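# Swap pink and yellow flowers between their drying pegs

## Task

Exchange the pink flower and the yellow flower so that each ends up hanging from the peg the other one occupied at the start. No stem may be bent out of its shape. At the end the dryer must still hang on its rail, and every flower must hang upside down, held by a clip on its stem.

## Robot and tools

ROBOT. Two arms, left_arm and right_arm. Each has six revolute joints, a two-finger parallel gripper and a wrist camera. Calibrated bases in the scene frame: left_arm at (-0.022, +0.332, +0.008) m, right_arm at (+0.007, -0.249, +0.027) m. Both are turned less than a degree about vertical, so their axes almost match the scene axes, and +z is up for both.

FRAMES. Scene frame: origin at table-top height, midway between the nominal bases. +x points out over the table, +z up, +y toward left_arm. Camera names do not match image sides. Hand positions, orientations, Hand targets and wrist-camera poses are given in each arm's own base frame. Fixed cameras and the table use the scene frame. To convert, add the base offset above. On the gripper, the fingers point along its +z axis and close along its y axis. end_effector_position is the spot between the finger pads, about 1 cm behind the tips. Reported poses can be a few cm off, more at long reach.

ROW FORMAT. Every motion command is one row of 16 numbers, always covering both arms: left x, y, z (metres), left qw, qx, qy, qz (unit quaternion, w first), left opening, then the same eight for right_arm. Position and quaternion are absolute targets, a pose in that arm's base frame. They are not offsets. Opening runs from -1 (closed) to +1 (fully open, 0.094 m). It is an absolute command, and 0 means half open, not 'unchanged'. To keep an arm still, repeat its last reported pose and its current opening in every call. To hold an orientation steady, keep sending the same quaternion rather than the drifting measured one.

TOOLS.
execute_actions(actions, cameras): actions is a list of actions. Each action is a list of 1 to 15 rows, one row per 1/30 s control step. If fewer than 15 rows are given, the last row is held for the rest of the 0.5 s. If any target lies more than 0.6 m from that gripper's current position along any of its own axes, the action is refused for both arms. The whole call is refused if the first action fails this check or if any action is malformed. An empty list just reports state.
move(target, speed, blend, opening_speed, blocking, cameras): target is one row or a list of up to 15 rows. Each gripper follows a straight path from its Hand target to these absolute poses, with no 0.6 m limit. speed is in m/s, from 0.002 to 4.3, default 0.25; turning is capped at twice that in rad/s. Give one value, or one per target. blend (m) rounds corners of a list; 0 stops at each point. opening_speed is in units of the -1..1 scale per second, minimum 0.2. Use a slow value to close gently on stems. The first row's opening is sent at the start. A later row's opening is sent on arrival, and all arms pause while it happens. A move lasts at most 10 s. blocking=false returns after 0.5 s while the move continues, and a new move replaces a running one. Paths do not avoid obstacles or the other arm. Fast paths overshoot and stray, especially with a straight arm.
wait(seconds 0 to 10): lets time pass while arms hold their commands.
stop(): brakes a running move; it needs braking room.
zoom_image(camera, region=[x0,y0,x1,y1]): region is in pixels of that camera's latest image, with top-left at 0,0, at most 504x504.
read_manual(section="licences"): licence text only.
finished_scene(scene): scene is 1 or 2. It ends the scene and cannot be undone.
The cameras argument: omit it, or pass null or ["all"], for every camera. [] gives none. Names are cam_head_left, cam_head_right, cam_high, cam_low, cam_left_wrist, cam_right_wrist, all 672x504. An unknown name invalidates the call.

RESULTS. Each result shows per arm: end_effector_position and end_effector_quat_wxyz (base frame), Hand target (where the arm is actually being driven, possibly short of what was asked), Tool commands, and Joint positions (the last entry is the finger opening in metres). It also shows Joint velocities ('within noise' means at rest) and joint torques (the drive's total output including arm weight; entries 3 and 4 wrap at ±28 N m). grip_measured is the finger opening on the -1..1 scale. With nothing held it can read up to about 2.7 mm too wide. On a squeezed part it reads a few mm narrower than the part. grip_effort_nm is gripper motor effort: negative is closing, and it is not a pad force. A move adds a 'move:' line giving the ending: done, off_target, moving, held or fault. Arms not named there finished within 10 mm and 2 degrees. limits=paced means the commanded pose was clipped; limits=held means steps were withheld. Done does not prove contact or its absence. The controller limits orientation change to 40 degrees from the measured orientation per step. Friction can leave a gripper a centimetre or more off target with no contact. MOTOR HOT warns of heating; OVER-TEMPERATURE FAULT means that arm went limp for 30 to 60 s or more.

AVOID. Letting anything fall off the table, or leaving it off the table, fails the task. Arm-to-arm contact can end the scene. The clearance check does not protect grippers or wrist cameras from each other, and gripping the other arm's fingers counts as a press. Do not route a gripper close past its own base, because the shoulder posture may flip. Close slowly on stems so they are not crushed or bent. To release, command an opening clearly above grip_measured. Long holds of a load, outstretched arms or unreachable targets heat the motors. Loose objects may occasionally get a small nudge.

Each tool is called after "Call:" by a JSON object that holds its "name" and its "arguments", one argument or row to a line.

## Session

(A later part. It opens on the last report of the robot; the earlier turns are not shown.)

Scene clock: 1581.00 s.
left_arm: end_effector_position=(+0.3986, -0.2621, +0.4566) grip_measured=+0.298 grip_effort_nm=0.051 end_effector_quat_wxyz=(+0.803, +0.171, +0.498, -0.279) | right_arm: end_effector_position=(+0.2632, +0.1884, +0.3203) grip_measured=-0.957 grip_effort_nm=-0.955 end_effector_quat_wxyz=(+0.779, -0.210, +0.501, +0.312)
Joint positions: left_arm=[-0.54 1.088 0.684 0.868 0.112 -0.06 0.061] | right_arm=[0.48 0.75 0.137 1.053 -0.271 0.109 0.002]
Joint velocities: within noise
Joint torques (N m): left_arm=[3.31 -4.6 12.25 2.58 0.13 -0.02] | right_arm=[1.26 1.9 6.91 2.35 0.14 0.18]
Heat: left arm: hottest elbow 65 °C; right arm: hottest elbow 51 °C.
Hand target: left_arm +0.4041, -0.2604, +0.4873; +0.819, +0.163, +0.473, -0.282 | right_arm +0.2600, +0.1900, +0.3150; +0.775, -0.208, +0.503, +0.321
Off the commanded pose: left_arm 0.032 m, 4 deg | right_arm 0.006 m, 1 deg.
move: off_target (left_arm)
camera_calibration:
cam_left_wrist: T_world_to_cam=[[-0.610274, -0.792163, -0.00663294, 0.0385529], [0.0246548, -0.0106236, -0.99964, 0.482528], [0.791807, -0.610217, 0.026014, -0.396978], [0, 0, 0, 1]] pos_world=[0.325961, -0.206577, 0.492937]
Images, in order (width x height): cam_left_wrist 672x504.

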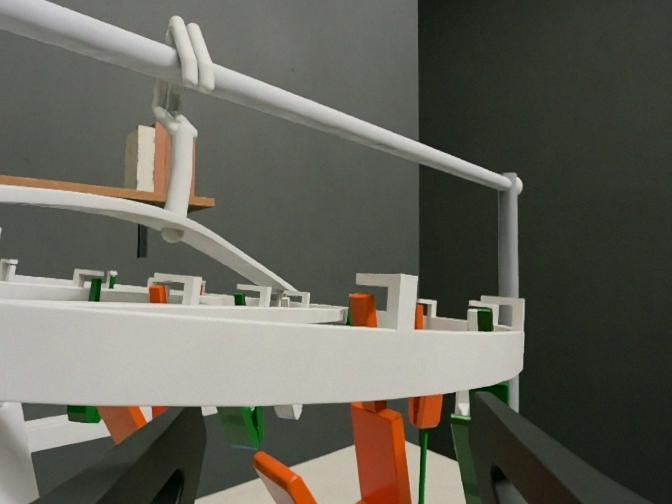

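Call:
{"name": "move", "arguments": {
  "target": [0.407,-0.2595,0.488,0.8188,0.1628,0.4728,-0.2819,-0.62,0.26,0.19,0.315,0.7749,-0.2084,0.5032,0.321,-0.96],
  "speed": 0.05,
  "opening_speed": 0.3,
  "cameras": ["cam_left_wrist","cam_right_wrist"]
}}

Call:
{"name": "zoom_image", "arguments": {
  "camera": "cam_right_wrist",
  "region": [200, 30, 500, 255]
}}

Scene clock: 1586.03 s.
left_arm: end_effector_position=(+0.3995, -0.2605, +0.4568) grip_measured=-0.618 grip_effort_nm=-0.120 end_effector_quat_wxyz=(+0.803, +0.172, +0.498, -0.279) | right_arm: end_effector_position=(+0.2632, +0.1884, +0.3203) grip_measured=-0.952 grip_effort_nm=-0.877 end_effector_quat_wxyz=(+0.780, -0.210, +0.501, +0.312)
Joint positions: left_arm=[-0.534 1.089 0.684 0.87 0.12 -0.061 0.018] | right_arm=[0.48 0.75 0.137 1.053 -0.271 0.109 0.002]
Joint velocities: within noise
Joint torques (N m): left_arm=[3.25 -4.48 12.23 2.52 0.05 -0.05] | right_arm=[1.38 2.02 6.9 2.35 0.15 0.16]
Heat: left arm: hottest elbow 65 °C; right arm: hottest elbow 51 °C.
Hand target: left_arm +0.4052, -0.2585, +0.4872; +0.819, +0.163, +0.473, -0.282 | right_arm +0.2600, +0.1899, +0.3151; +0.775, -0.208, +0.503, +0.321
Off the commanded pose: left_arm 0.032 m, 4 deg | right_arm 0.006 m, 1 deg.
move: off_target (left_arm)
camera_calibration:
cam_left_wrist: T_world_to_cam=[[-0.610974, -0.791598, -0.00916228, 0.0419046], [0.0270717, -0.00932494, -0.99959, 0.482073], [0.791188, -0.610971, 0.0271272, -0.397139], [0, 0, 0, 1]] pos_world=[0.326764, -0.204974, 0.493033]
cam_right_wrist: T_world_to_cam=[[0.697883, -0.715755, 0.0255786, -0.0581063], [0.0136039, -0.02246, -0.999655, 0.362062], [0.716083, 0.69799, -0.00593737, -0.231175], [0, 0, 0, 1]] pos_world=[0.201167, 0.1279, 0.362051]
Images, in order (width x height): cam_left_wrist 672x504, cam_right_wrist 672x504.

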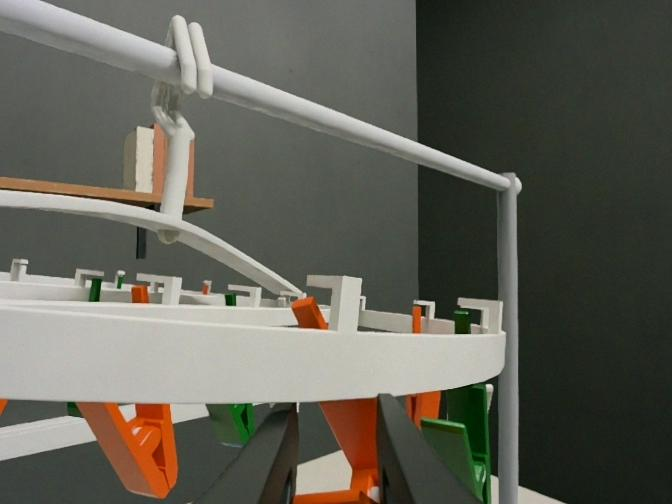

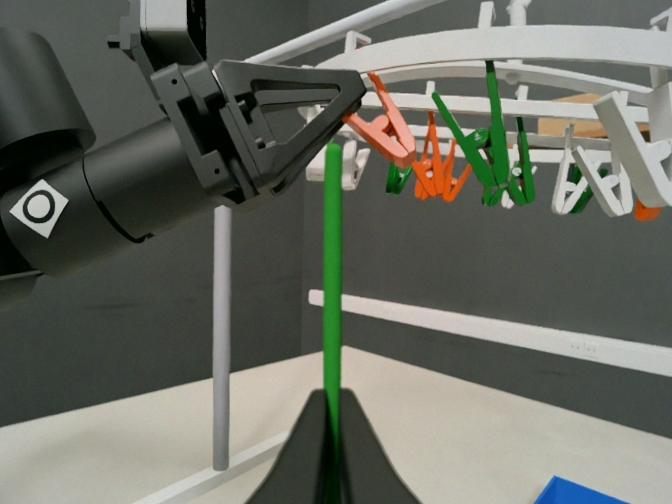

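Scaled by 1.680 from the camera's 672x504 image, which has a finer 960x720 frame.

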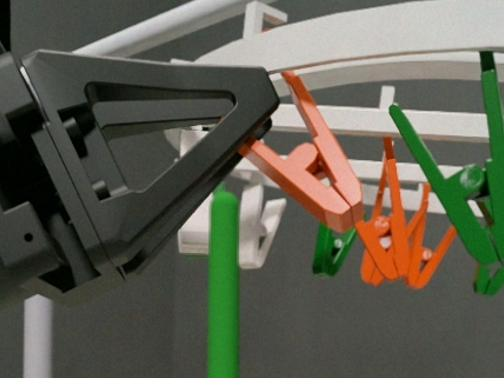

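Call:
{"name": "move", "arguments": {
  "target": [0.407,-0.2595,0.488,0.8188,0.1628,0.4728,-0.2819,0.3,0.26,0.19,0.315,0.7749,-0.2084,0.5032,0.321,-0.96],
  "speed": 0.05,
  "opening_speed": 0.3,
  "cameras": ["cam_left_wrist","cam_right_wrist"]
}}

Call:
{"name": "zoom_image", "arguments": {
  "camera": "cam_right_wrist",
  "region": [200, 30, 500, 255]
}}

Call:
{"name": "zoom_image", "arguments": {
  "camera": "cam_left_wrist",
  "region": [150, 250, 550, 504]
}}

Scene clock: 1594.10 s.
left_arm: end_effector_position=(+0.3995, -0.2605, +0.4568) grip_measured=+0.298 grip_effort_nm=0.051 end_effector_quat_wxyz=(+0.803, +0.172, +0.498, -0.279) | right_arm: end_effector_position=(+0.2632, +0.1884, +0.3203) grip_measured=-0.958 grip_effort_nm=-0.974 end_effector_quat_wxyz=(+0.780, -0.210, +0.501, +0.312)
Joint positions: left_arm=[-0.534 1.089 0.684 0.87 0.12 -0.061 0.061] | right_arm=[0.48 0.75 0.137 1.053 -0.271 0.109 0.002]
Joint velocities: within noise
Joint torques (N m): left_arm=[3.25 -4.48 12.25 2.51 0.05 -0.05] | right_arm=[1.26 1.85 6.93 2.33 0.16 0.16]
Heat: left arm: hottest elbow 67 °C; right arm: hottest elbow 50 °C.
Hand target: left_arm +0.4052, -0.2585, +0.4872; +0.819, +0.163, +0.473, -0.282 | right_arm +0.2600, +0.1899, +0.3151; +0.775, -0.208, +0.503, +0.321
Off the commanded pose: left_arm 0.032 m, 4 deg | right_arm 0.006 m, 1 deg.
move: off_target (left_arm)
camera_calibration:
cam_left_wrist: T_world_to_cam=[[-0.610974, -0.791598, -0.00916228, 0.0419046], [0.0270717, -0.00932494, -0.99959, 0.482073], [0.791188, -0.610971, 0.0271272, -0.397139], [0, 0, 0, 1]] pos_world=[0.326764, -0.204974, 0.493033]
cam_right_wrist: T_world_to_cam=[[0.697883, -0.715755, 0.0255786, -0.0581063], [0.0136039, -0.02246, -0.999655, 0.362062], [0.716083, 0.69799, -0.00593737, -0.231175], [0, 0, 0, 1]] pos_world=[0.201167, 0.1279, 0.362051]
Images, in order (width x height): cam_left_wrist 672x504, cam_right_wrist 672x504.

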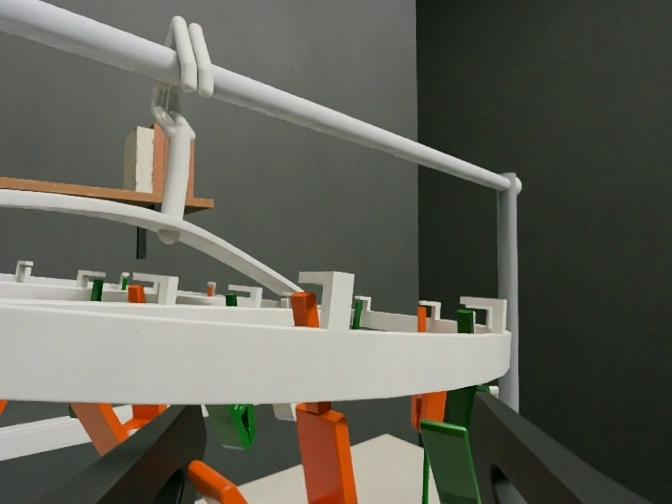

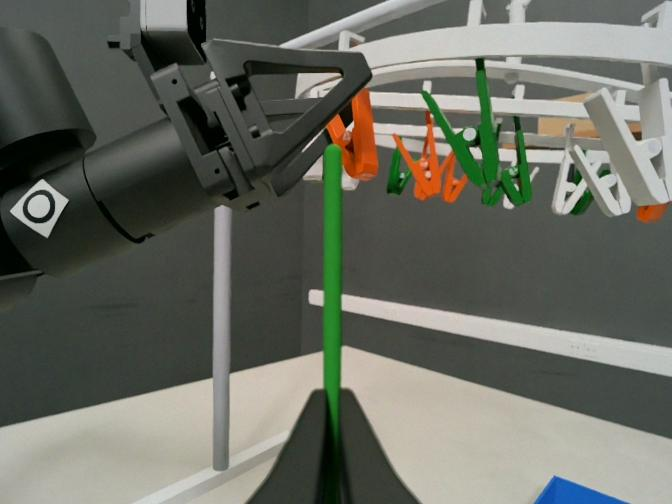

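Scaled by 1.680 from the camera's 672x504 image, which has a finer 960x720 frame.

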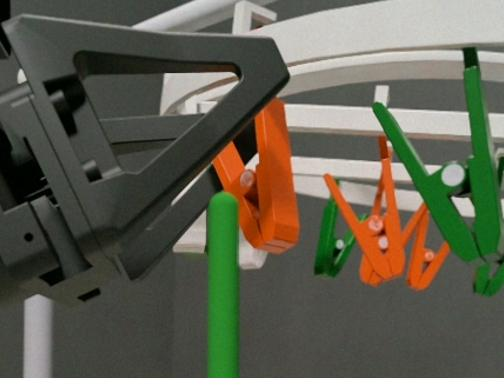

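Scaled by 1.260 from the camera's 672x504 image, which has a finer 960x720 frame.

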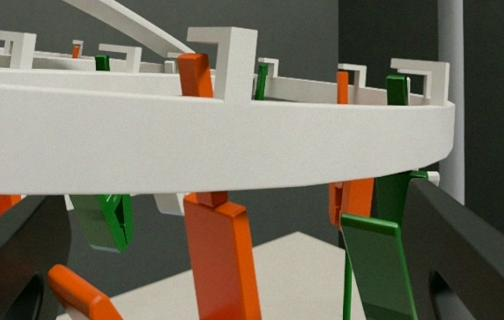

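Call:
{"name": "move", "arguments": {
  "target": [
    [0.413,-0.246,0.488,0.8188,0.1628,0.4728,-0.2819,0.3,0.26,0.19,0.315,0.7749,-0.2084,0.5032,0.321,-0.96],
    [0.414,-0.246,0.47,0.8188,0.1628,0.4728,-0.2819,0.3,0.26,0.19,0.315,0.7749,-0.2084,0.5032,0.321,-0.96]
  ],
  "speed": 0.05,
  "cameras": ["cam_left_wrist"]
}}

Call:
{"name": "zoom_image", "arguments": {
  "camera": "cam_left_wrist",
  "region": [150, 250, 550, 504]
}}

Scene clock: 1606.20 s.
left_arm: end_effector_position=(+0.4091, -0.2481, +0.4572) grip_measured=+0.298 grip_effort_nm=0.042 end_effector_quat_wxyz=(+0.811, +0.169, +0.485, -0.280) | right_arm: end_effector_position=(+0.2632, +0.1884, +0.3203) grip_measured=-0.959 grip_effort_nm=-0.842 end_effector_quat_wxyz=(+0.780, -0.210, +0.501, +0.312)
Joint positions: left_arm=[-0.488 1.116 0.684 0.93 0.158 -0.082 0.061] | right_arm=[0.48 0.75 0.137 1.053 -0.271 0.109 0.002]
Joint velocities: left_arm=[within noise] | right_arm=[-0.005 -0.005 -0.012 -0.027 0.051 -0.007 0.017]
Joint torques (N m): left_arm=[3.19 -4.78 9.92 2.44 0.07 -0.06] | right_arm=[1.38 1.9 6.84 2.3 0.14 0.18]
Heat: left arm: hottest elbow 68 °C; right arm: hottest elbow 49 °C.
Hand target: left_arm +0.4136, -0.2459, +0.4698; +0.819, +0.163, +0.473, -0.282 | right_arm +0.2600, +0.1899, +0.3151; +0.775, -0.208, +0.503, +0.321
Off the commanded pose: left_arm 0.014 m, 2 deg | right_arm 0.006 m, 1 deg.
move: off_target (left_arm)
camera_calibration:
cam_left_wrist: T_world_to_cam=[[-0.608823, -0.793212, -0.0122223, 0.0577372], [0.0530929, -0.0253691, -0.998267, 0.467045], [0.791528, -0.608417, 0.0575592, -0.410638], [0, 0, 0, 1]] pos_world=[0.335386, -0.192193, 0.490578]
Images, in order (width x height): cam_left_wrist 672x504.

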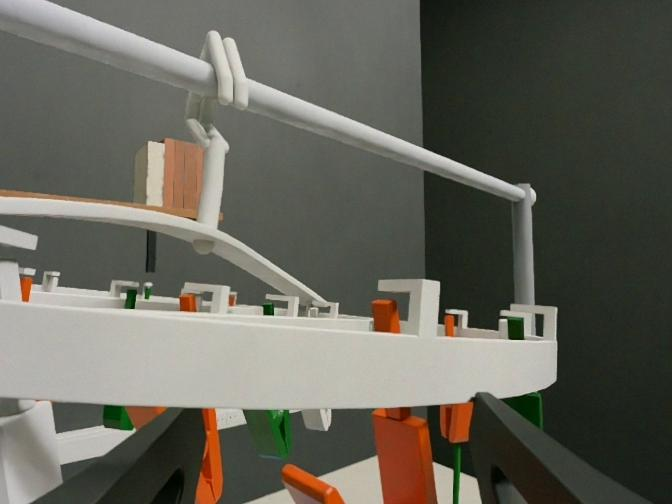

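Scaled by 1.260 from the camera's 672x504 image, which has a finer 960x720 frame.

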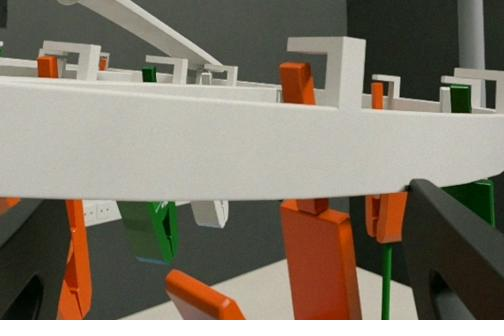

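Call:
{"name": "move", "arguments": {
  "target": [0.416,-0.248,0.452,0.8188,0.1628,0.4728,-0.2819,0.3,0.26,0.19,0.315,0.7749,-0.2084,0.5032,0.321,-0.96],
  "speed": 0.05,
  "cameras": ["cam_left_wrist"]
}}

Call:
{"name": "zoom_image", "arguments": {
  "camera": "cam_left_wrist",
  "region": [150, 250, 550, 504]
}}

Scene clock: 1609.30 s.
left_arm: end_effector_position=(+0.4125, -0.2499, +0.4545) grip_measured=+0.298 grip_effort_nm=0.051 end_effector_quat_wxyz=(+0.818, +0.167, +0.474, -0.281) | right_arm: end_effector_position=(+0.2632, +0.1884, +0.3203) grip_measured=-0.955 grip_effort_nm=-0.769 end_effector_quat_wxyz=(+0.780, -0.210, +0.501, +0.312)
Joint positions: left_arm=[-0.488 1.15 0.684 0.992 0.158 -0.083 0.061] | right_arm=[0.48 0.75 0.137 1.053 -0.271 0.109 0.002]
Joint velocities: left_arm=[within noise] | right_arm=[-0.015 -0.015 -0.037 -0.012 0.022 0.037 0.018]
Joint torques (N m): left_arm=[3.02 -4.95 7.95 2.4 -0.02 -0.05] | right_arm=[1.38 1.96 6.89 2.3 0.15 0.18]
Heat: left arm: hottest elbow 67 °C; right arm: hottest elbow 49 °C.
Hand target: left_arm +0.4159, -0.2481, +0.4520; +0.819, +0.163, +0.473, -0.282 | right_arm +0.2600, +0.1899, +0.3151; +0.775, -0.208, +0.503, +0.321
Off the commanded pose: left_arm 0.005 m, 1 deg | right_arm 0.006 m, 1 deg.
move: done
camera_calibration:
cam_left_wrist: T_world_to_cam=[[-0.608613, -0.793297, -0.0164443, 0.0601926], [0.0767109, -0.0381995, -0.996321, 0.450322], [0.78975, -0.607636, 0.0841032, -0.425349], [0, 0, 0, 1]] pos_world=[0.338009, -0.193505, 0.485429]
Images, in order (width x height): cam_left_wrist 672x504.

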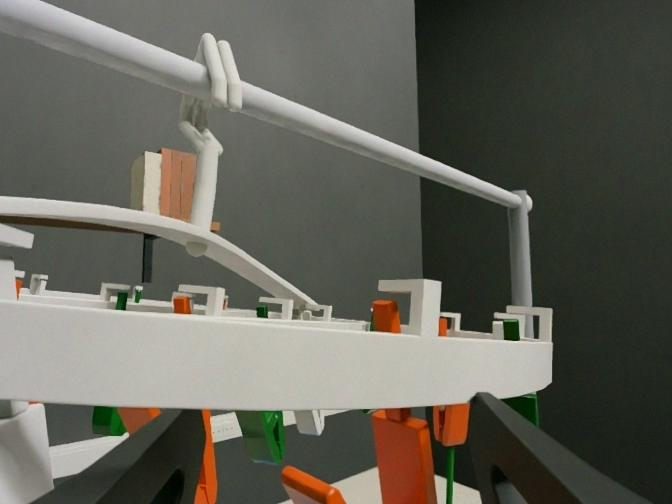

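Scaled by 1.260 from the camera's 672x504 image, which has a finer 960x720 frame.

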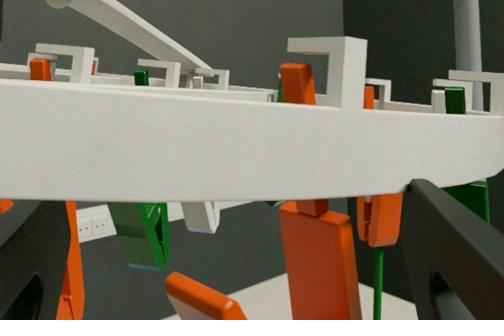

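Call:
{"name": "move", "arguments": {
  "target": [0.416,-0.248,0.438,0.8188,0.1628,0.4728,-0.2819,0.3,0.26,0.19,0.315,0.7749,-0.2084,0.5032,0.321,-0.96],
  "speed": 0.05,
  "cameras": ["cam_left_wrist"]
}}

Call:
{"name": "zoom_image", "arguments": {
  "camera": "cam_left_wrist",
  "region": [150, 250, 550, 504]
}}

Scene clock: 1613.10 s.
left_arm: end_effector_position=(+0.4127, -0.2500, +0.4389) grip_measured=+0.298 grip_effort_nm=0.046 end_effector_quat_wxyz=(+0.817, +0.167, +0.475, -0.281) | right_arm: end_effector_position=(+0.2632, +0.1884, +0.3203) grip_measured=-0.952 grip_effort_nm=-0.720 end_effector_quat_wxyz=(+0.780, -0.210, +0.501, +0.312)
Joint positions: left_arm=[-0.488 1.174 0.657 1.039 0.158 -0.083 0.061] | right_arm=[0.48 0.75 0.137 1.053 -0.271 0.109 0.002]
Joint velocities: left_arm=[-0.015 0.005 0.002 -0.017 -0.051 -0.183 0] | right_arm=[within noise]
Joint torques (N m): left_arm=[2.96 -5.13 7.91 2.4 -0.02 -0.05] | right_arm=[1.38 1.79 6.89 2.33 0.14 0.18]
Heat: left arm: hottest elbow 66 °C; right arm: hottest elbow 49 °C.
Hand target: left_arm +0.4159, -0.2480, +0.4379; +0.819, +0.163, +0.473, -0.282 | right_arm +0.2600, +0.1899, +0.3151; +0.775, -0.208, +0.503, +0.321
Off the commanded pose: left_arm 0.004 m, 1 deg | right_arm 0.006 m, 1 deg.
move: done
camera_calibration:
cam_left_wrist: T_world_to_cam=[[-0.608663, -0.793269, -0.0159097, 0.0597353], [0.0740056, -0.0367961, -0.996579, 0.436362], [0.78997, -0.607758, 0.0811028, -0.423106], [0, 0, 0, 1]] pos_world=[0.338306, -0.193703, 0.470134]
Images, in order (width x height): cam_left_wrist 672x504.

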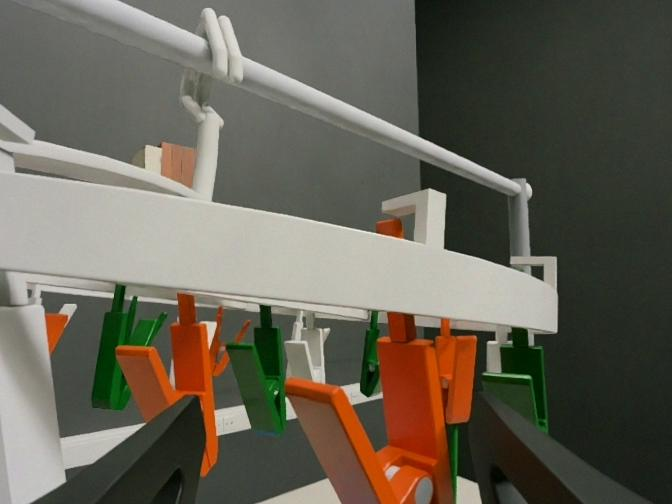

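Scaled by 1.260 from the camera's 672x504 image, which has a finer 960x720 frame.

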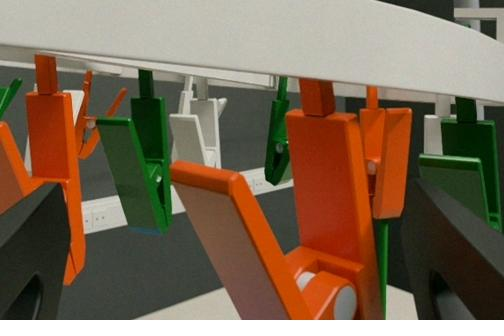

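Call:
{"name": "move", "arguments": {
  "target": [0.41,-0.257,0.438,0.8188,0.1628,0.4728,-0.2819,0.3,0.26,0.19,0.315,0.7749,-0.2084,0.5032,0.321,-0.96],
  "speed": 0.05,
  "cameras": ["cam_left_wrist","cam_right_wrist"]
}}

Call:
{"name": "zoom_image", "arguments": {
  "camera": "cam_right_wrist",
  "region": [200, 30, 500, 255]
}}

Scene clock: 1616.87 s.
left_arm: end_effector_position=(+0.4113, -0.2528, +0.4392) grip_measured=+0.298 grip_effort_nm=0.046 end_effector_quat_wxyz=(+0.817, +0.160, +0.476, -0.281) | right_arm: end_effector_position=(+0.2632, +0.1884, +0.3203) grip_measured=-0.954 grip_effort_nm=-0.769 end_effector_quat_wxyz=(+0.780, -0.210, +0.501, +0.312)
Joint positions: left_arm=[-0.503 1.174 0.657 1.039 0.133 -0.083 0.061] | right_arm=[0.48 0.75 0.137 1.053 -0.271 0.109 0.002]
Joint velocities: left_arm=[within noise] | right_arm=[-0.015 -0.005 0.007 0.017 0.051 -0.066 0.014]
Joint torques (N m): left_arm=[1.85 -5.36 7.77 2.29 -0.11 0.14] | right_arm=[1.26 1.96 6.87 2.37 0.15 0.19]
Heat: left arm: hottest elbow 66 °C; right arm: hottest elbow 48 °C.
Hand target: left_arm +0.4100, -0.2570, +0.4378; +0.819, +0.163, +0.473, -0.282 | right_arm +0.2600, +0.1899, +0.3151; +0.775, -0.208, +0.503, +0.321
Off the commanded pose: left_arm 0.005 m, 1 deg | right_arm 0.006 m, 1 deg.
move: done
camera_calibration:
cam_left_wrist: T_world_to_cam=[[-0.603744, -0.79717, -0.0036173, 0.0482973], [0.068363, -0.0472534, -0.996541, 0.4363], [0.794241, -0.601903, 0.0830259, -0.424891], [0, 0, 0, 1]] pos_world=[0.336799, -0.196626, 0.470242]
cam_right_wrist: T_world_to_cam=[[0.697883, -0.715755, 0.0255786, -0.0581063], [0.0136039, -0.02246, -0.999655, 0.362062], [0.716083, 0.69799, -0.00593737, -0.231175], [0, 0, 0, 1]] pos_world=[0.201167, 0.1279, 0.362051]
Images, in order (width x height): cam_left_wrist 672x504, cam_right_wrist 672x504.

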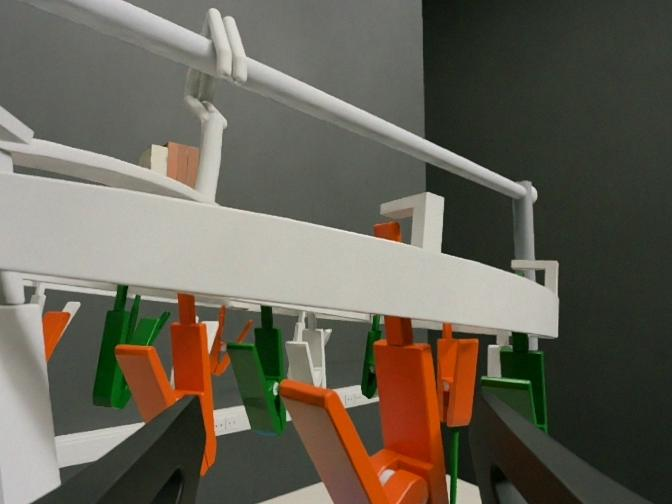

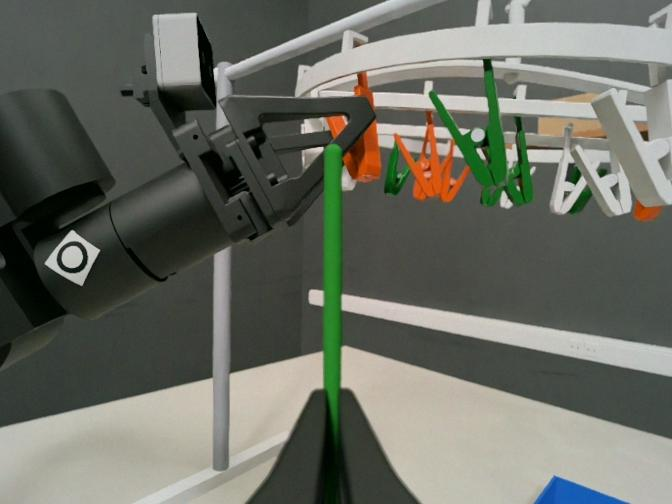

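Scaled by 1.680 from the camera's 672x504 image, which has a finer 960x720 frame.

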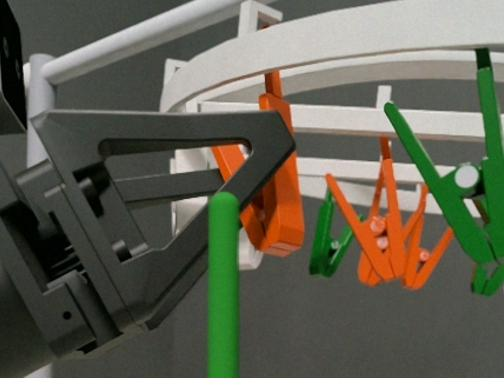

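Call:
{"name": "move", "arguments": {
  "target": [0.403,-0.266,0.438,0.8188,0.1628,0.4728,-0.2819,0.3,0.26,0.19,0.315,0.7749,-0.2084,0.5032,0.321,-0.96],
  "speed": 0.05,
  "cameras": ["cam_left_wrist"]
}}

Scene clock: 1620.43 s.
left_arm: end_effector_position=(+0.4053, -0.2623, +0.4368) grip_measured=+0.298 grip_effort_nm=0.051 end_effector_quat_wxyz=(+0.816, +0.160, +0.478, -0.283) | right_arm: end_effector_position=(+0.2632, +0.1884, +0.3203) grip_measured=-0.955 grip_effort_nm=-0.926 end_effector_quat_wxyz=(+0.780, -0.210, +0.501, +0.312)
Joint positions: left_arm=[-0.536 1.174 0.652 1.039 0.104 -0.07 0.061] | right_arm=[0.48 0.75 0.137 1.053 -0.271 0.109 0.002]
Joint velocities: within noise
Joint torques (N m): left_arm=[1.9 -5.71 7.86 2.14 -0.1 0.16] | right_arm=[1.26 2.02 6.89 2.33 0.13 0.17]
Heat: left arm: hottest elbow 65 °C; right arm: hottest elbow 48 °C.
Hand target: left_arm +0.4031, -0.2659, +0.4378; +0.819, +0.163, +0.473, -0.282 | right_arm +0.2600, +0.1899, +0.3151; +0.775, -0.208, +0.503, +0.321
Off the commanded pose: left_arm 0.005 m, 1 deg | right_arm 0.006 m, 1 deg.
move: done
camera_calibration:
cam_left_wrist: T_world_to_cam=[[-0.605086, -0.79616, 0.000201608, 0.0362379], [0.0636524, -0.0486286, -0.996787, 0.435564], [0.793611, -0.603129, 0.0801019, -0.424379], [0, 0, 0, 1]] pos_world=[0.330995, -0.205924, 0.468151]
Images, in order (width x height): cam_left_wrist 672x504.

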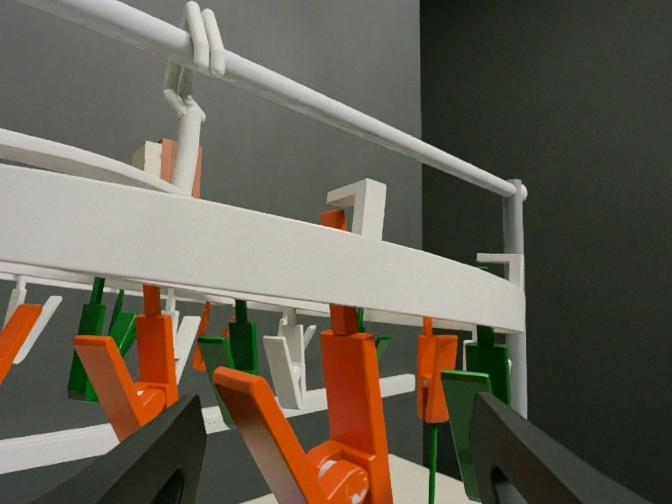

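Call:
{"name": "move", "arguments": {
  "target": [0.406,-0.262,0.438,0.8188,0.1628,0.4728,-0.2819,-0.62,0.26,0.19,0.315,0.7749,-0.2084,0.5032,0.321,-0.96],
  "speed": 0.05,
  "opening_speed": 0.3,
  "cameras": ["cam_left_wrist","cam_right_wrist"]
}}

Call:
{"name": "zoom_image", "arguments": {
  "camera": "cam_right_wrist",
  "region": [200, 30, 500, 255]
}}

Scene clock: 1625.93 s.
left_arm: end_effector_position=(+0.4045, -0.2634, +0.4368) grip_measured=-0.618 grip_effort_nm=-0.120 end_effector_quat_wxyz=(+0.816, +0.163, +0.477, -0.284) | right_arm: end_effector_position=(+0.2632, +0.1884, +0.3203) grip_measured=-0.955 grip_effort_nm=-0.926 end_effector_quat_wxyz=(+0.780, -0.210, +0.501, +0.312)
Joint positions: left_arm=[-0.537 1.174 0.652 1.039 0.111 -0.069 0.018] | right_arm=[0.48 0.75 0.137 1.053 -0.271 0.109 0.002]
Joint velocities: within noise
Joint torques (N m): left_arm=[2.9 -5.54 7.95 2.19 0.1 0.09] | right_arm=[1.38 1.79 6.83 2.35 0.15 0.18]
Heat: left arm: hottest elbow 64 °C; right arm: hottest elbow 48 °C.
Hand target: left_arm +0.4060, -0.2621, +0.4378; +0.819, +0.163, +0.473, -0.282 | right_arm +0.2600, +0.1899, +0.3151; +0.775, -0.208, +0.503, +0.321
Off the commanded pose: left_arm 0.002 m, 1 deg | right_arm 0.006 m, 1 deg.
move: done
camera_calibration:
cam_left_wrist: T_world_to_cam=[[-0.609982, -0.792403, -0.00442607, 0.0398132], [0.0658709, -0.0451388, -0.996807, 0.435558], [0.789673, -0.608326, 0.0797302, -0.423978], [0, 0, 0, 1]] pos_world=[0.330399, -0.206708, 0.468147]
cam_right_wrist: T_world_to_cam=[[0.697883, -0.715755, 0.0255786, -0.0581063], [0.0136039, -0.02246, -0.999655, 0.362062], [0.716083, 0.69799, -0.00593737, -0.231175], [0, 0, 0, 1]] pos_world=[0.201167, 0.1279, 0.362051]
Images, in order (width x height): cam_left_wrist 672x504, cam_right_wrist 672x504.

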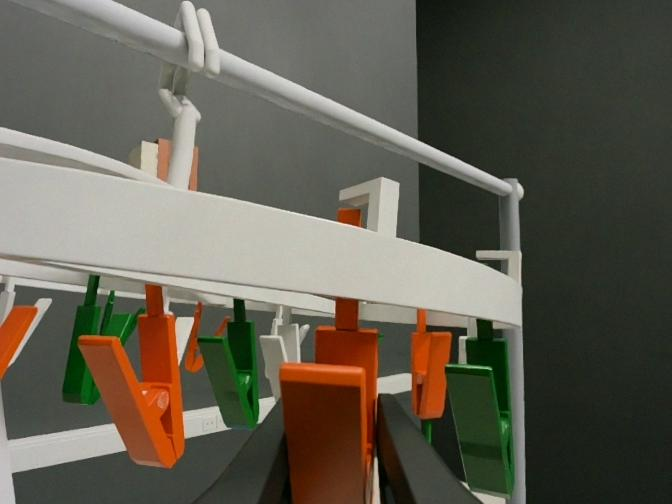

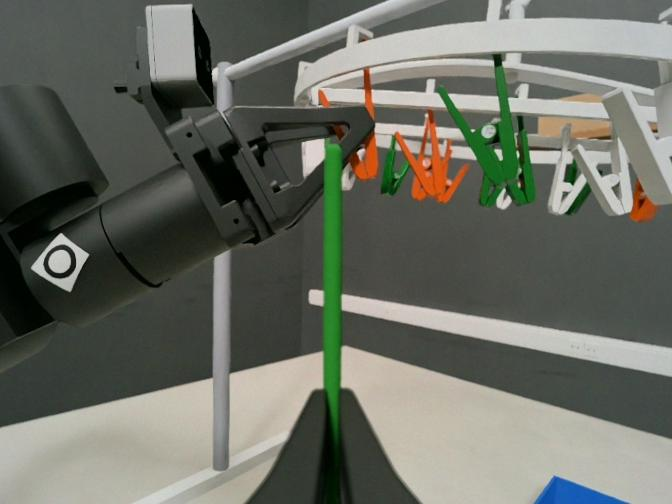

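Scaled by 1.680 from the camera's 672x504 image, which has a finer 960x720 frame.

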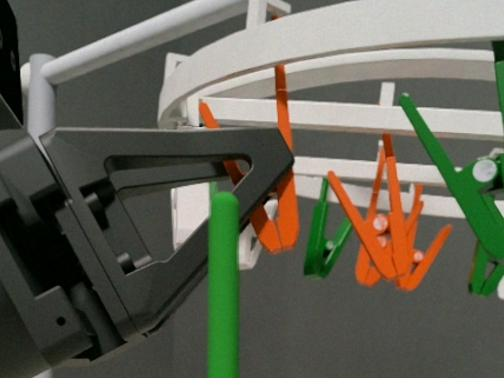

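Call:
{"name": "move", "arguments": {
  "target": [
    [0.406,-0.262,0.438,0.8188,0.1628,0.4728,-0.2819,0.3,0.26,0.19,0.315,0.7749,-0.2084,0.5032,0.321,-0.96],
    [0.342,-0.214,0.438,0.8188,0.1628,0.4728,-0.2819,0.3,0.26,0.19,0.315,0.7749,-0.2084,0.5032,0.321,-0.96],
    [0.33,-0.235,0.44,0.7704,0.0821,0.6239,-0.1014,0.3,0.26,0.19,0.315,0.7749,-0.2084,0.5032,0.321,-0.96]
  ],
  "speed": 0.1,
  "opening_speed": 0.4,
  "cameras": ["cam_left_wrist","cam_right_wrist","cam_head_left"]
}}

Scene clock: 1652.73 s.
left_arm: end_effector_position=(+0.3297, -0.2297, +0.4052) grip_measured=+0.298 grip_effort_nm=0.051 end_effector_quat_wxyz=(+0.758, +0.090, +0.640, -0.092) | right_arm: end_effector_position=(+0.2632, +0.1884, +0.3203) grip_measured=-0.952 grip_effort_nm=-0.886 end_effector_quat_wxyz=(+0.780, -0.210, +0.501, +0.312)
Joint positions: left_arm=[-0.841 0.793 0.567 0.424 -0.572 0.127 0.061] | right_arm=[0.48 0.75 0.137 1.053 -0.271 0.109 0.002]
Joint velocities: within noise
Joint torques (N m): left_arm=[1.85 -2.55 13.04 1.58 0 0.19] | right_arm=[1.44 1.96 6.86 2.32 0.15 0.18]
Heat: left arm: hottest elbow 61 °C; right arm: hottest elbow 47 °C.
Hand target: left_arm +0.3286, -0.2336, +0.4392; +0.771, +0.082, +0.624, -0.101 | right_arm +0.2600, +0.1899, +0.3151; +0.775, -0.208, +0.503, +0.321
Off the commanded pose: left_arm 0.035 m, 3 deg | right_arm 0.006 m, 1 deg.
move: off_target (left_arm)
camera_calibration:
cam_left_wrist: T_world_to_cam=[[-0.246871, -0.96855, -0.0310806, -0.128579], [-0.249138, 0.0944319, -0.963853, 0.533107], [0.936475, -0.230204, -0.264615, -0.163965], [0, 0, 0, 1]] pos_world=[0.254624, -0.212623, 0.466453]
cam_right_wrist: T_world_to_cam=[[0.697883, -0.715755, 0.0255786, -0.0581063], [0.0136039, -0.02246, -0.999655, 0.362062], [0.716083, 0.69799, -0.00593737, -0.231175], [0, 0, 0, 1]] pos_world=[0.201167, 0.1279, 0.362051]
Images, in order (width x height): cam_head_left 672x504, cam_left_wrist 672x504, cam_right_wrist 672x504.

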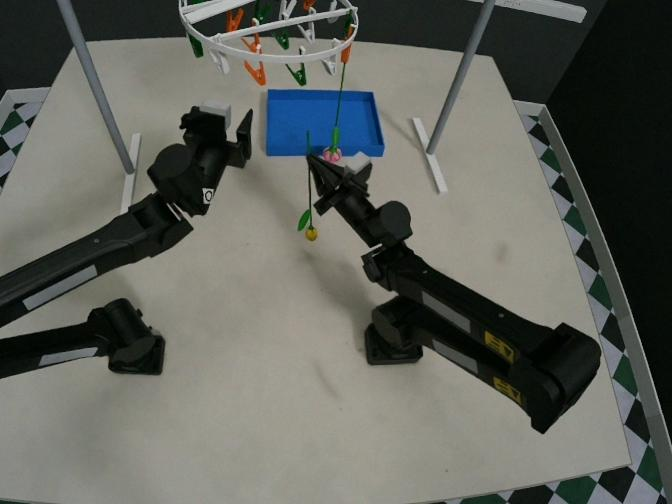

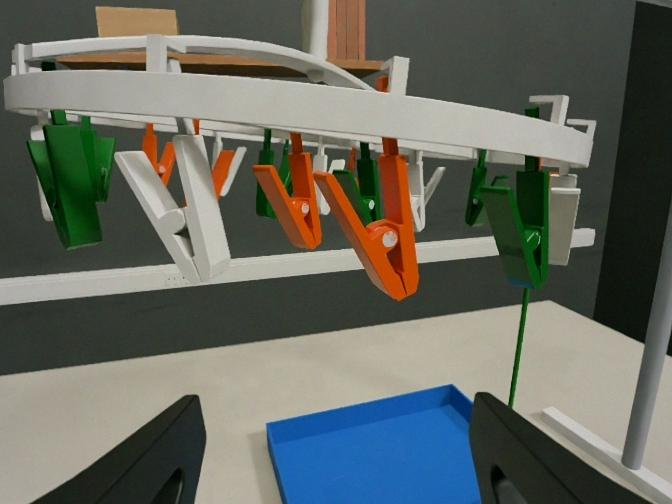

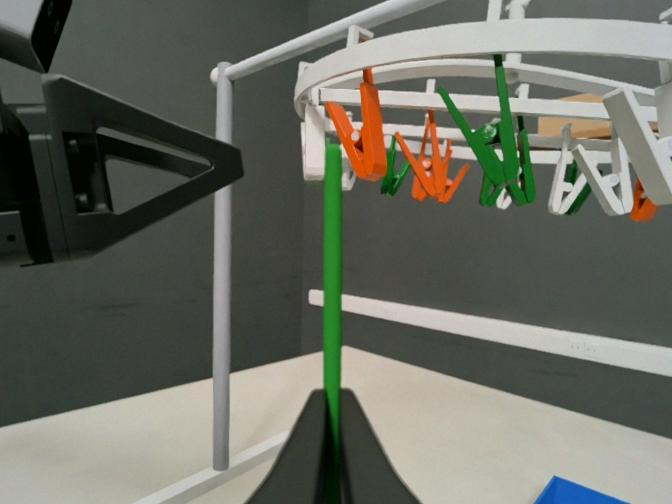

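Call:
{"name": "move", "arguments": {
  "target": [
    [0.35,-0.26,0.475,0.7704,0.0821,0.6239,-0.1014,0.3,0.26,0.19,0.315,0.7749,-0.2084,0.5032,0.321,-0.96]
  ],
  "speed": 0.08,
  "cameras": ["cam_left_wrist"]
}}

Scene clock: 1657.20 s.
left_arm: end_effector_position=(+0.3475, -0.2522, +0.4452) grip_measured=+0.298 grip_effort_nm=0.051 end_effector_quat_wxyz=(+0.761, +0.087, +0.636, -0.094) | right_arm: end_effector_position=(+0.2632, +0.1884, +0.3203) grip_measured=-0.952 grip_effort_nm=-0.891 end_effector_quat_wxyz=(+0.780, -0.210, +0.501, +0.312)
Joint positions: left_arm=[-0.847 0.869 0.7 0.382 -0.578 0.13 0.061] | right_arm=[0.48 0.75 0.137 1.053 -0.271 0.109 0.002]
Joint velocities: within noise
Joint torques (N m): left_arm=[1.96 -2.67 13.16 1.58 0.05 0.16] | right_arm=[1.2 1.96 6.9 2.32 0.15 0.18]
Heat: left arm: hottest elbow 63 °C; right arm: hottest elbow 46 °C.
Hand target: left_arm +0.3486, -0.2587, +0.4742; +0.771, +0.082, +0.624, -0.101 | right_arm +0.2600, +0.1899, +0.3151; +0.775, -0.208, +0.503, +0.321
Off the commanded pose: left_arm 0.031 m, 2 deg | right_arm 0.006 m, 1 deg.
move: off_target (left_arm)
camera_calibration:
cam_left_wrist: T_world_to_cam=[[-0.246192, -0.968901, -0.0249042, -0.147818], [-0.240097, 0.0858609, -0.966944, 0.574237], [0.939012, -0.232074, -0.253768, -0.181411], [0, 0, 0, 1]] pos_world=[0.271828, -0.234627, 0.505537]
Images, in order (width x height): cam_left_wrist 672x504.

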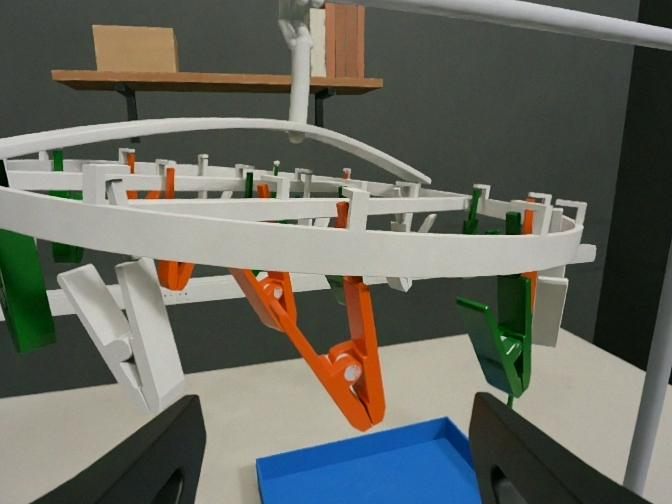

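Call:
{"name": "move", "arguments": {
  "target": [
    [0.382,-0.266,0.471,0.7704,0.0821,0.6239,-0.1014,0.3,0.26,0.19,0.315,0.7749,-0.2084,0.5032,0.321,-0.96]
  ],
  "speed": 0.06,
  "cameras": ["cam_left_wrist"]
}}

Scene clock: 1663.80 s.
left_arm: end_effector_position=(+0.3741, -0.2643, +0.4349) grip_measured=+0.298 grip_effort_nm=0.046 end_effector_quat_wxyz=(+0.753, +0.103, +0.644, -0.088) | right_arm: end_effector_position=(+0.2632, +0.1884, +0.3203) grip_measured=-0.954 grip_effort_nm=-0.916 end_effector_quat_wxyz=(+0.780, -0.210, +0.501, +0.312)
Joint positions: left_arm=[-0.802 0.951 0.735 0.389 -0.52 0.13 0.061] | right_arm=[0.48 0.75 0.137 1.053 -0.271 0.109 0.002]
Joint velocities: within noise
Joint torques (N m): left_arm=[3.25 -3.43 13.15 2.77 0.18 -0.04] | right_arm=[1.32 1.85 6.9 2.26 0.16 0.19]
Heat: left arm: hottest elbow 65 °C; right arm: hottest elbow 46 °C.
Hand target: left_arm +0.3797, -0.2645, +0.4702; +0.771, +0.082, +0.624, -0.101 | right_arm +0.2600, +0.1899, +0.3151; +0.775, -0.208, +0.503, +0.321
Off the commanded pose: left_arm 0.037 m, 4 deg | right_arm 0.006 m, 1 deg.
move: off_target (left_arm)
camera_calibration:
cam_left_wrist: T_world_to_cam=[[-0.258076, -0.964528, -0.0555264, -0.1344], [-0.256645, 0.123851, -0.958537, 0.584328], [0.931413, -0.233125, -0.279505, -0.198126], [0, 0, 0, 1]] pos_world=[0.299817, -0.24819, 0.497261]
Images, in order (width x height): cam_left_wrist 672x504.

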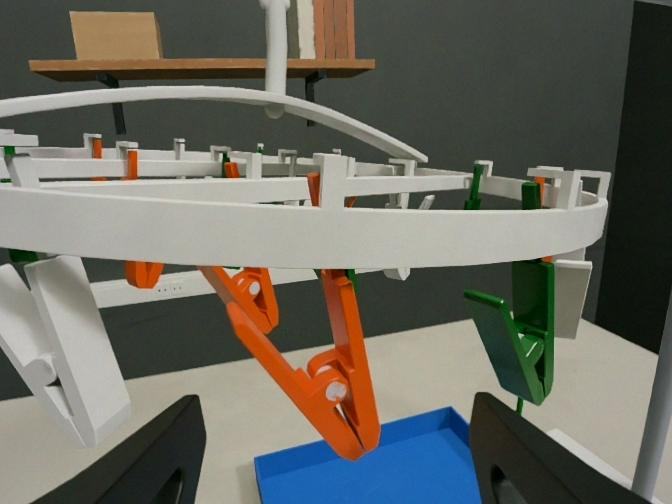

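Call:
{"name": "move", "arguments": {
  "target": [
    [0.383,-0.264,0.485,0.7704,0.0821,0.6239,-0.1014,0.3,0.26,0.19,0.315,0.7749,-0.2084,0.5032,0.321,-0.96],
    [0.404,-0.267,0.485,0.7704,0.0821,0.6239,-0.1014,0.3,0.26,0.19,0.315,0.7749,-0.2084,0.5032,0.321,-0.96]
  ],
  "speed": 0.06,
  "cameras": ["cam_left_wrist","cam_right_wrist"]
}}

Call:
{"name": "zoom_image", "arguments": {
  "camera": "cam_right_wrist",
  "region": [200, 30, 500, 255]
}}

Scene clock: 1668.40 s.
left_arm: end_effector_position=(+0.3967, -0.2662, +0.4511) grip_measured=+0.298 grip_effort_nm=0.051 end_effector_quat_wxyz=(+0.757, +0.099, +0.639, -0.090) | right_arm: end_effector_position=(+0.2632, +0.1884, +0.3203) grip_measured=-0.953 grip_effort_nm=-0.901 end_effector_quat_wxyz=(+0.780, -0.210, +0.501, +0.312)
Joint positions: left_arm=[-0.755 0.998 0.798 0.383 -0.476 0.12 0.061] | right_arm=[0.48 0.75 0.137 1.053 -0.271 0.109 0.002]
Joint velocities: within noise
Joint torques (N m): left_arm=[3.19 -4.37 13.24 1.92 0.21 -0.07] | right_arm=[1.26 2.08 6.84 2.33 0.15 0.17]
Heat: left arm: hottest elbow 67 °C; right arm: hottest elbow 46 °C.
Hand target: left_arm +0.4020, -0.2657, +0.4841; +0.771, +0.082, +0.624, -0.101 | right_arm +0.2600, +0.1899, +0.3151; +0.775, -0.208, +0.503, +0.321
Off the commanded pose: left_arm 0.035 m, 3 deg | right_arm 0.006 m, 1 deg.
move: off_target (left_arm)
camera_calibration:
cam_left_wrist: T_world_to_cam=[[-0.256496, -0.965362, -0.0478193, -0.133728], [-0.246907, 0.113275, -0.962396, 0.600955], [0.934477, -0.235044, -0.267409, -0.222201], [0, 0, 0, 1]] pos_world=[0.321721, -0.249396, 0.512544]
cam_right_wrist: T_world_to_cam=[[0.697883, -0.715755, 0.0255786, -0.0581063], [0.0136039, -0.02246, -0.999655, 0.362062], [0.716083, 0.69799, -0.00593737, -0.231175], [0, 0, 0, 1]] pos_world=[0.201167, 0.1279, 0.362051]
Images, in order (width x height): cam_left_wrist 672x504, cam_right_wrist 672x504.

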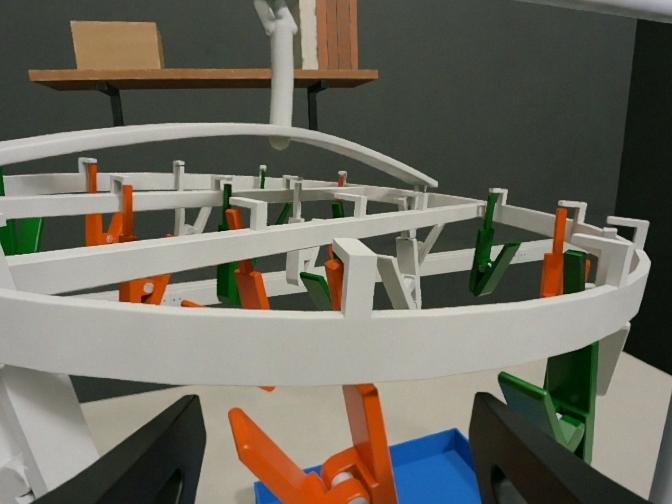

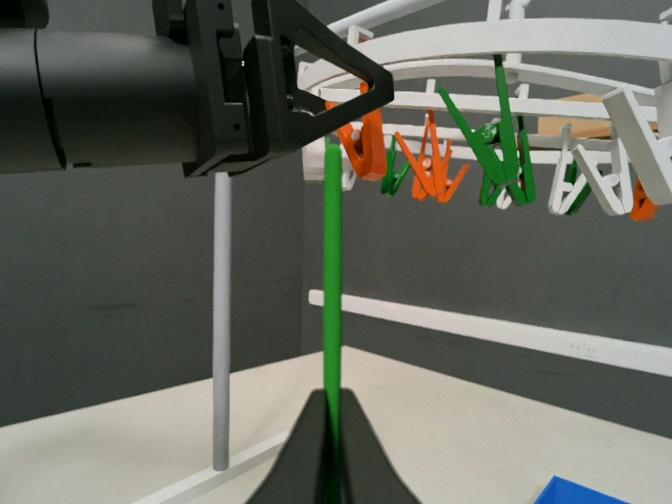

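Scaled by 1.680 from the camera's 672x504 image, which has a finer 960x720 frame.

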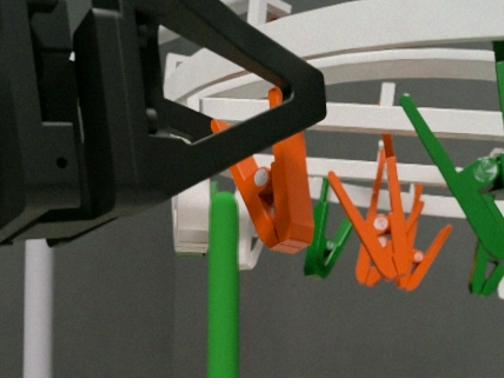

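Call:
{"name": "move", "arguments": {
  "target": [0.404,-0.2605,0.484,0.7704,0.0821,0.6239,-0.1014,0.3,0.26,0.19,0.315,0.7749,-0.2084,0.5032,0.321,-0.96],
  "speed": 0.05,
  "cameras": ["cam_left_wrist"]
}}

Scene clock: 1671.47 s.
left_arm: end_effector_position=(+0.3998, -0.2630, +0.4520) grip_measured=+0.298 grip_effort_nm=0.051 end_effector_quat_wxyz=(+0.758, +0.099, +0.639, -0.091) | right_arm: end_effector_position=(+0.2632, +0.1884, +0.3203) grip_measured=-0.952 grip_effort_nm=-0.896 end_effector_quat_wxyz=(+0.780, -0.210, +0.501, +0.312)
Joint positions: left_arm=[-0.741 0.998 0.8 0.383 -0.461 0.116 0.061] | right_arm=[0.48 0.75 0.137 1.053 -0.271 0.109 0.002]
Joint velocities: within noise
Joint torques (N m): left_arm=[3.25 -5.25 12.56 1.74 0.19 -0.07] | right_arm=[1.38 2.14 6.9 2.29 0.14 0.17]
Heat: left arm: hottest elbow 66 °C; right arm: hottest elbow 46 °C.
Hand target: left_arm +0.4025, -0.2596, +0.4834; +0.771, +0.082, +0.624, -0.101 | right_arm +0.2600, +0.1899, +0.3151; +0.775, -0.208, +0.503, +0.321
Off the commanded pose: left_arm 0.032 m, 3 deg | right_arm 0.006 m, 1 deg.
move: off_target (left_arm)
camera_calibration:
cam_left_wrist: T_world_to_cam=[[-0.257209, -0.965287, -0.0454326, -0.130521], [-0.245369, 0.11071, -0.963088, 0.601196], [0.934686, -0.236567, -0.265327, -0.225506], [0, 0, 0, 1]] pos_world=[0.324721, -0.245895, 0.513242]
Images, in order (width x height): cam_left_wrist 672x504.

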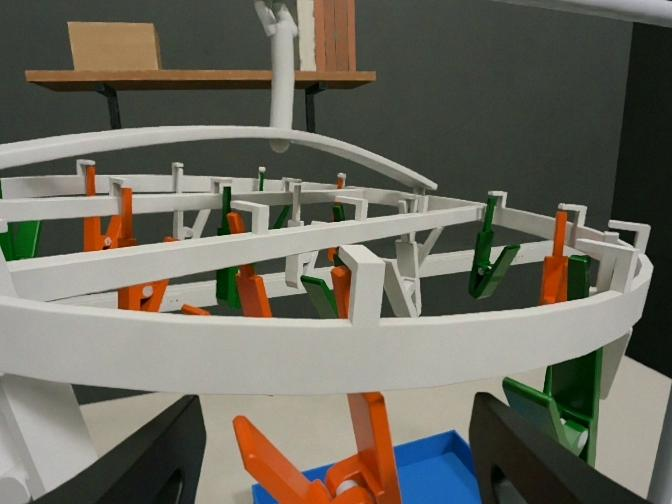

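Call:
{"name": "move", "arguments": {
  "target": [0.405,-0.256,0.484,0.7704,0.0821,0.6239,-0.1014,-0.62,0.26,0.19,0.315,0.7749,-0.2084,0.5032,0.321,-0.96],
  "speed": 0.05,
  "opening_speed": 0.3,
  "cameras": ["cam_left_wrist","cam_right_wrist"]
}}

Call:
{"name": "zoom_image", "arguments": {
  "camera": "cam_right_wrist",
  "region": [200, 30, 500, 255]
}}

Scene clock: 1676.93 s.
left_arm: end_effector_position=(+0.4025, -0.2601, +0.4522) grip_measured=-0.532 grip_effort_nm=-1.018 end_effector_quat_wxyz=(+0.758, +0.098, +0.638, -0.092) | right_arm: end_effector_position=(+0.2632, +0.1884, +0.3203) grip_measured=-0.952 grip_effort_nm=-0.808 end_effector_quat_wxyz=(+0.780, -0.210, +0.501, +0.312)
Joint positions: left_arm=[-0.729 0.998 0.8 0.383 -0.448 0.112 0.022] | right_arm=[0.48 0.75 0.137 1.053 -0.271 0.109 0.002]
Joint velocities: within noise
Joint torques (N m): left_arm=[3.31 -5.66 12.33 1.58 0.15 -0.06] | right_arm=[1.2 1.96 6.87 2.26 0.16 0.17]
Heat: left arm: hottest elbow 65 °C; right arm: hottest elbow 46 °C.
Hand target: left_arm +0.4036, -0.2552, +0.4834; +0.771, +0.082, +0.624, -0.101 | right_arm +0.2600, +0.1899, +0.3151; +0.775, -0.208, +0.503, +0.321
Off the commanded pose: left_arm 0.032 m, 3 deg | right_arm 0.006 m, 1 deg.
move: off_target (left_arm)
camera_calibration:
cam_left_wrist: T_world_to_cam=[[-0.258351, -0.965072, -0.0434727, -0.12753], [-0.244734, 0.108916, -0.963453, 0.601142], [0.934537, -0.23827, -0.264325, -0.228078], [0, 0, 0, 1]] pos_world=[0.327321, -0.242894, 0.513342]
cam_right_wrist: T_world_to_cam=[[0.697883, -0.715755, 0.0255786, -0.0581063], [0.0136039, -0.02246, -0.999655, 0.362062], [0.716083, 0.69799, -0.00593737, -0.231175], [0, 0, 0, 1]] pos_world=[0.201167, 0.1279, 0.362051]
Images, in order (width x height): cam_left_wrist 672x504, cam_right_wrist 672x504.

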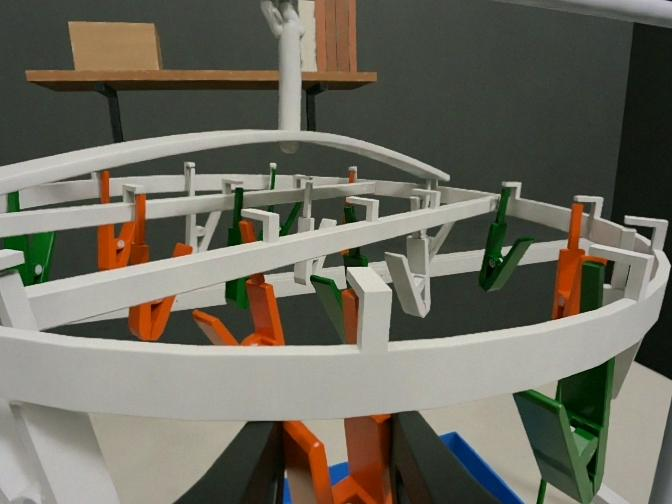

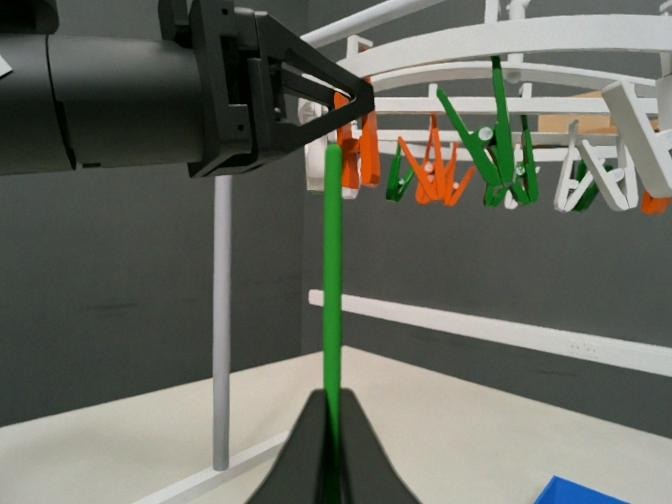

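Scaled by 1.680 from the camera's 672x504 image, which has a finer 960x720 frame.

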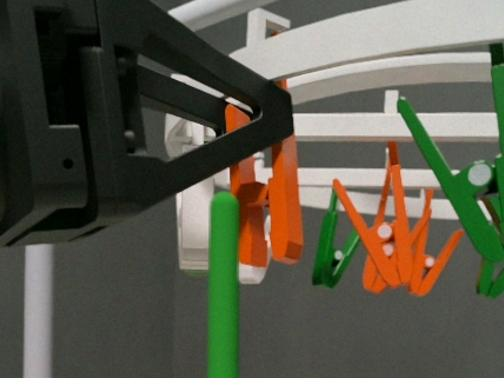

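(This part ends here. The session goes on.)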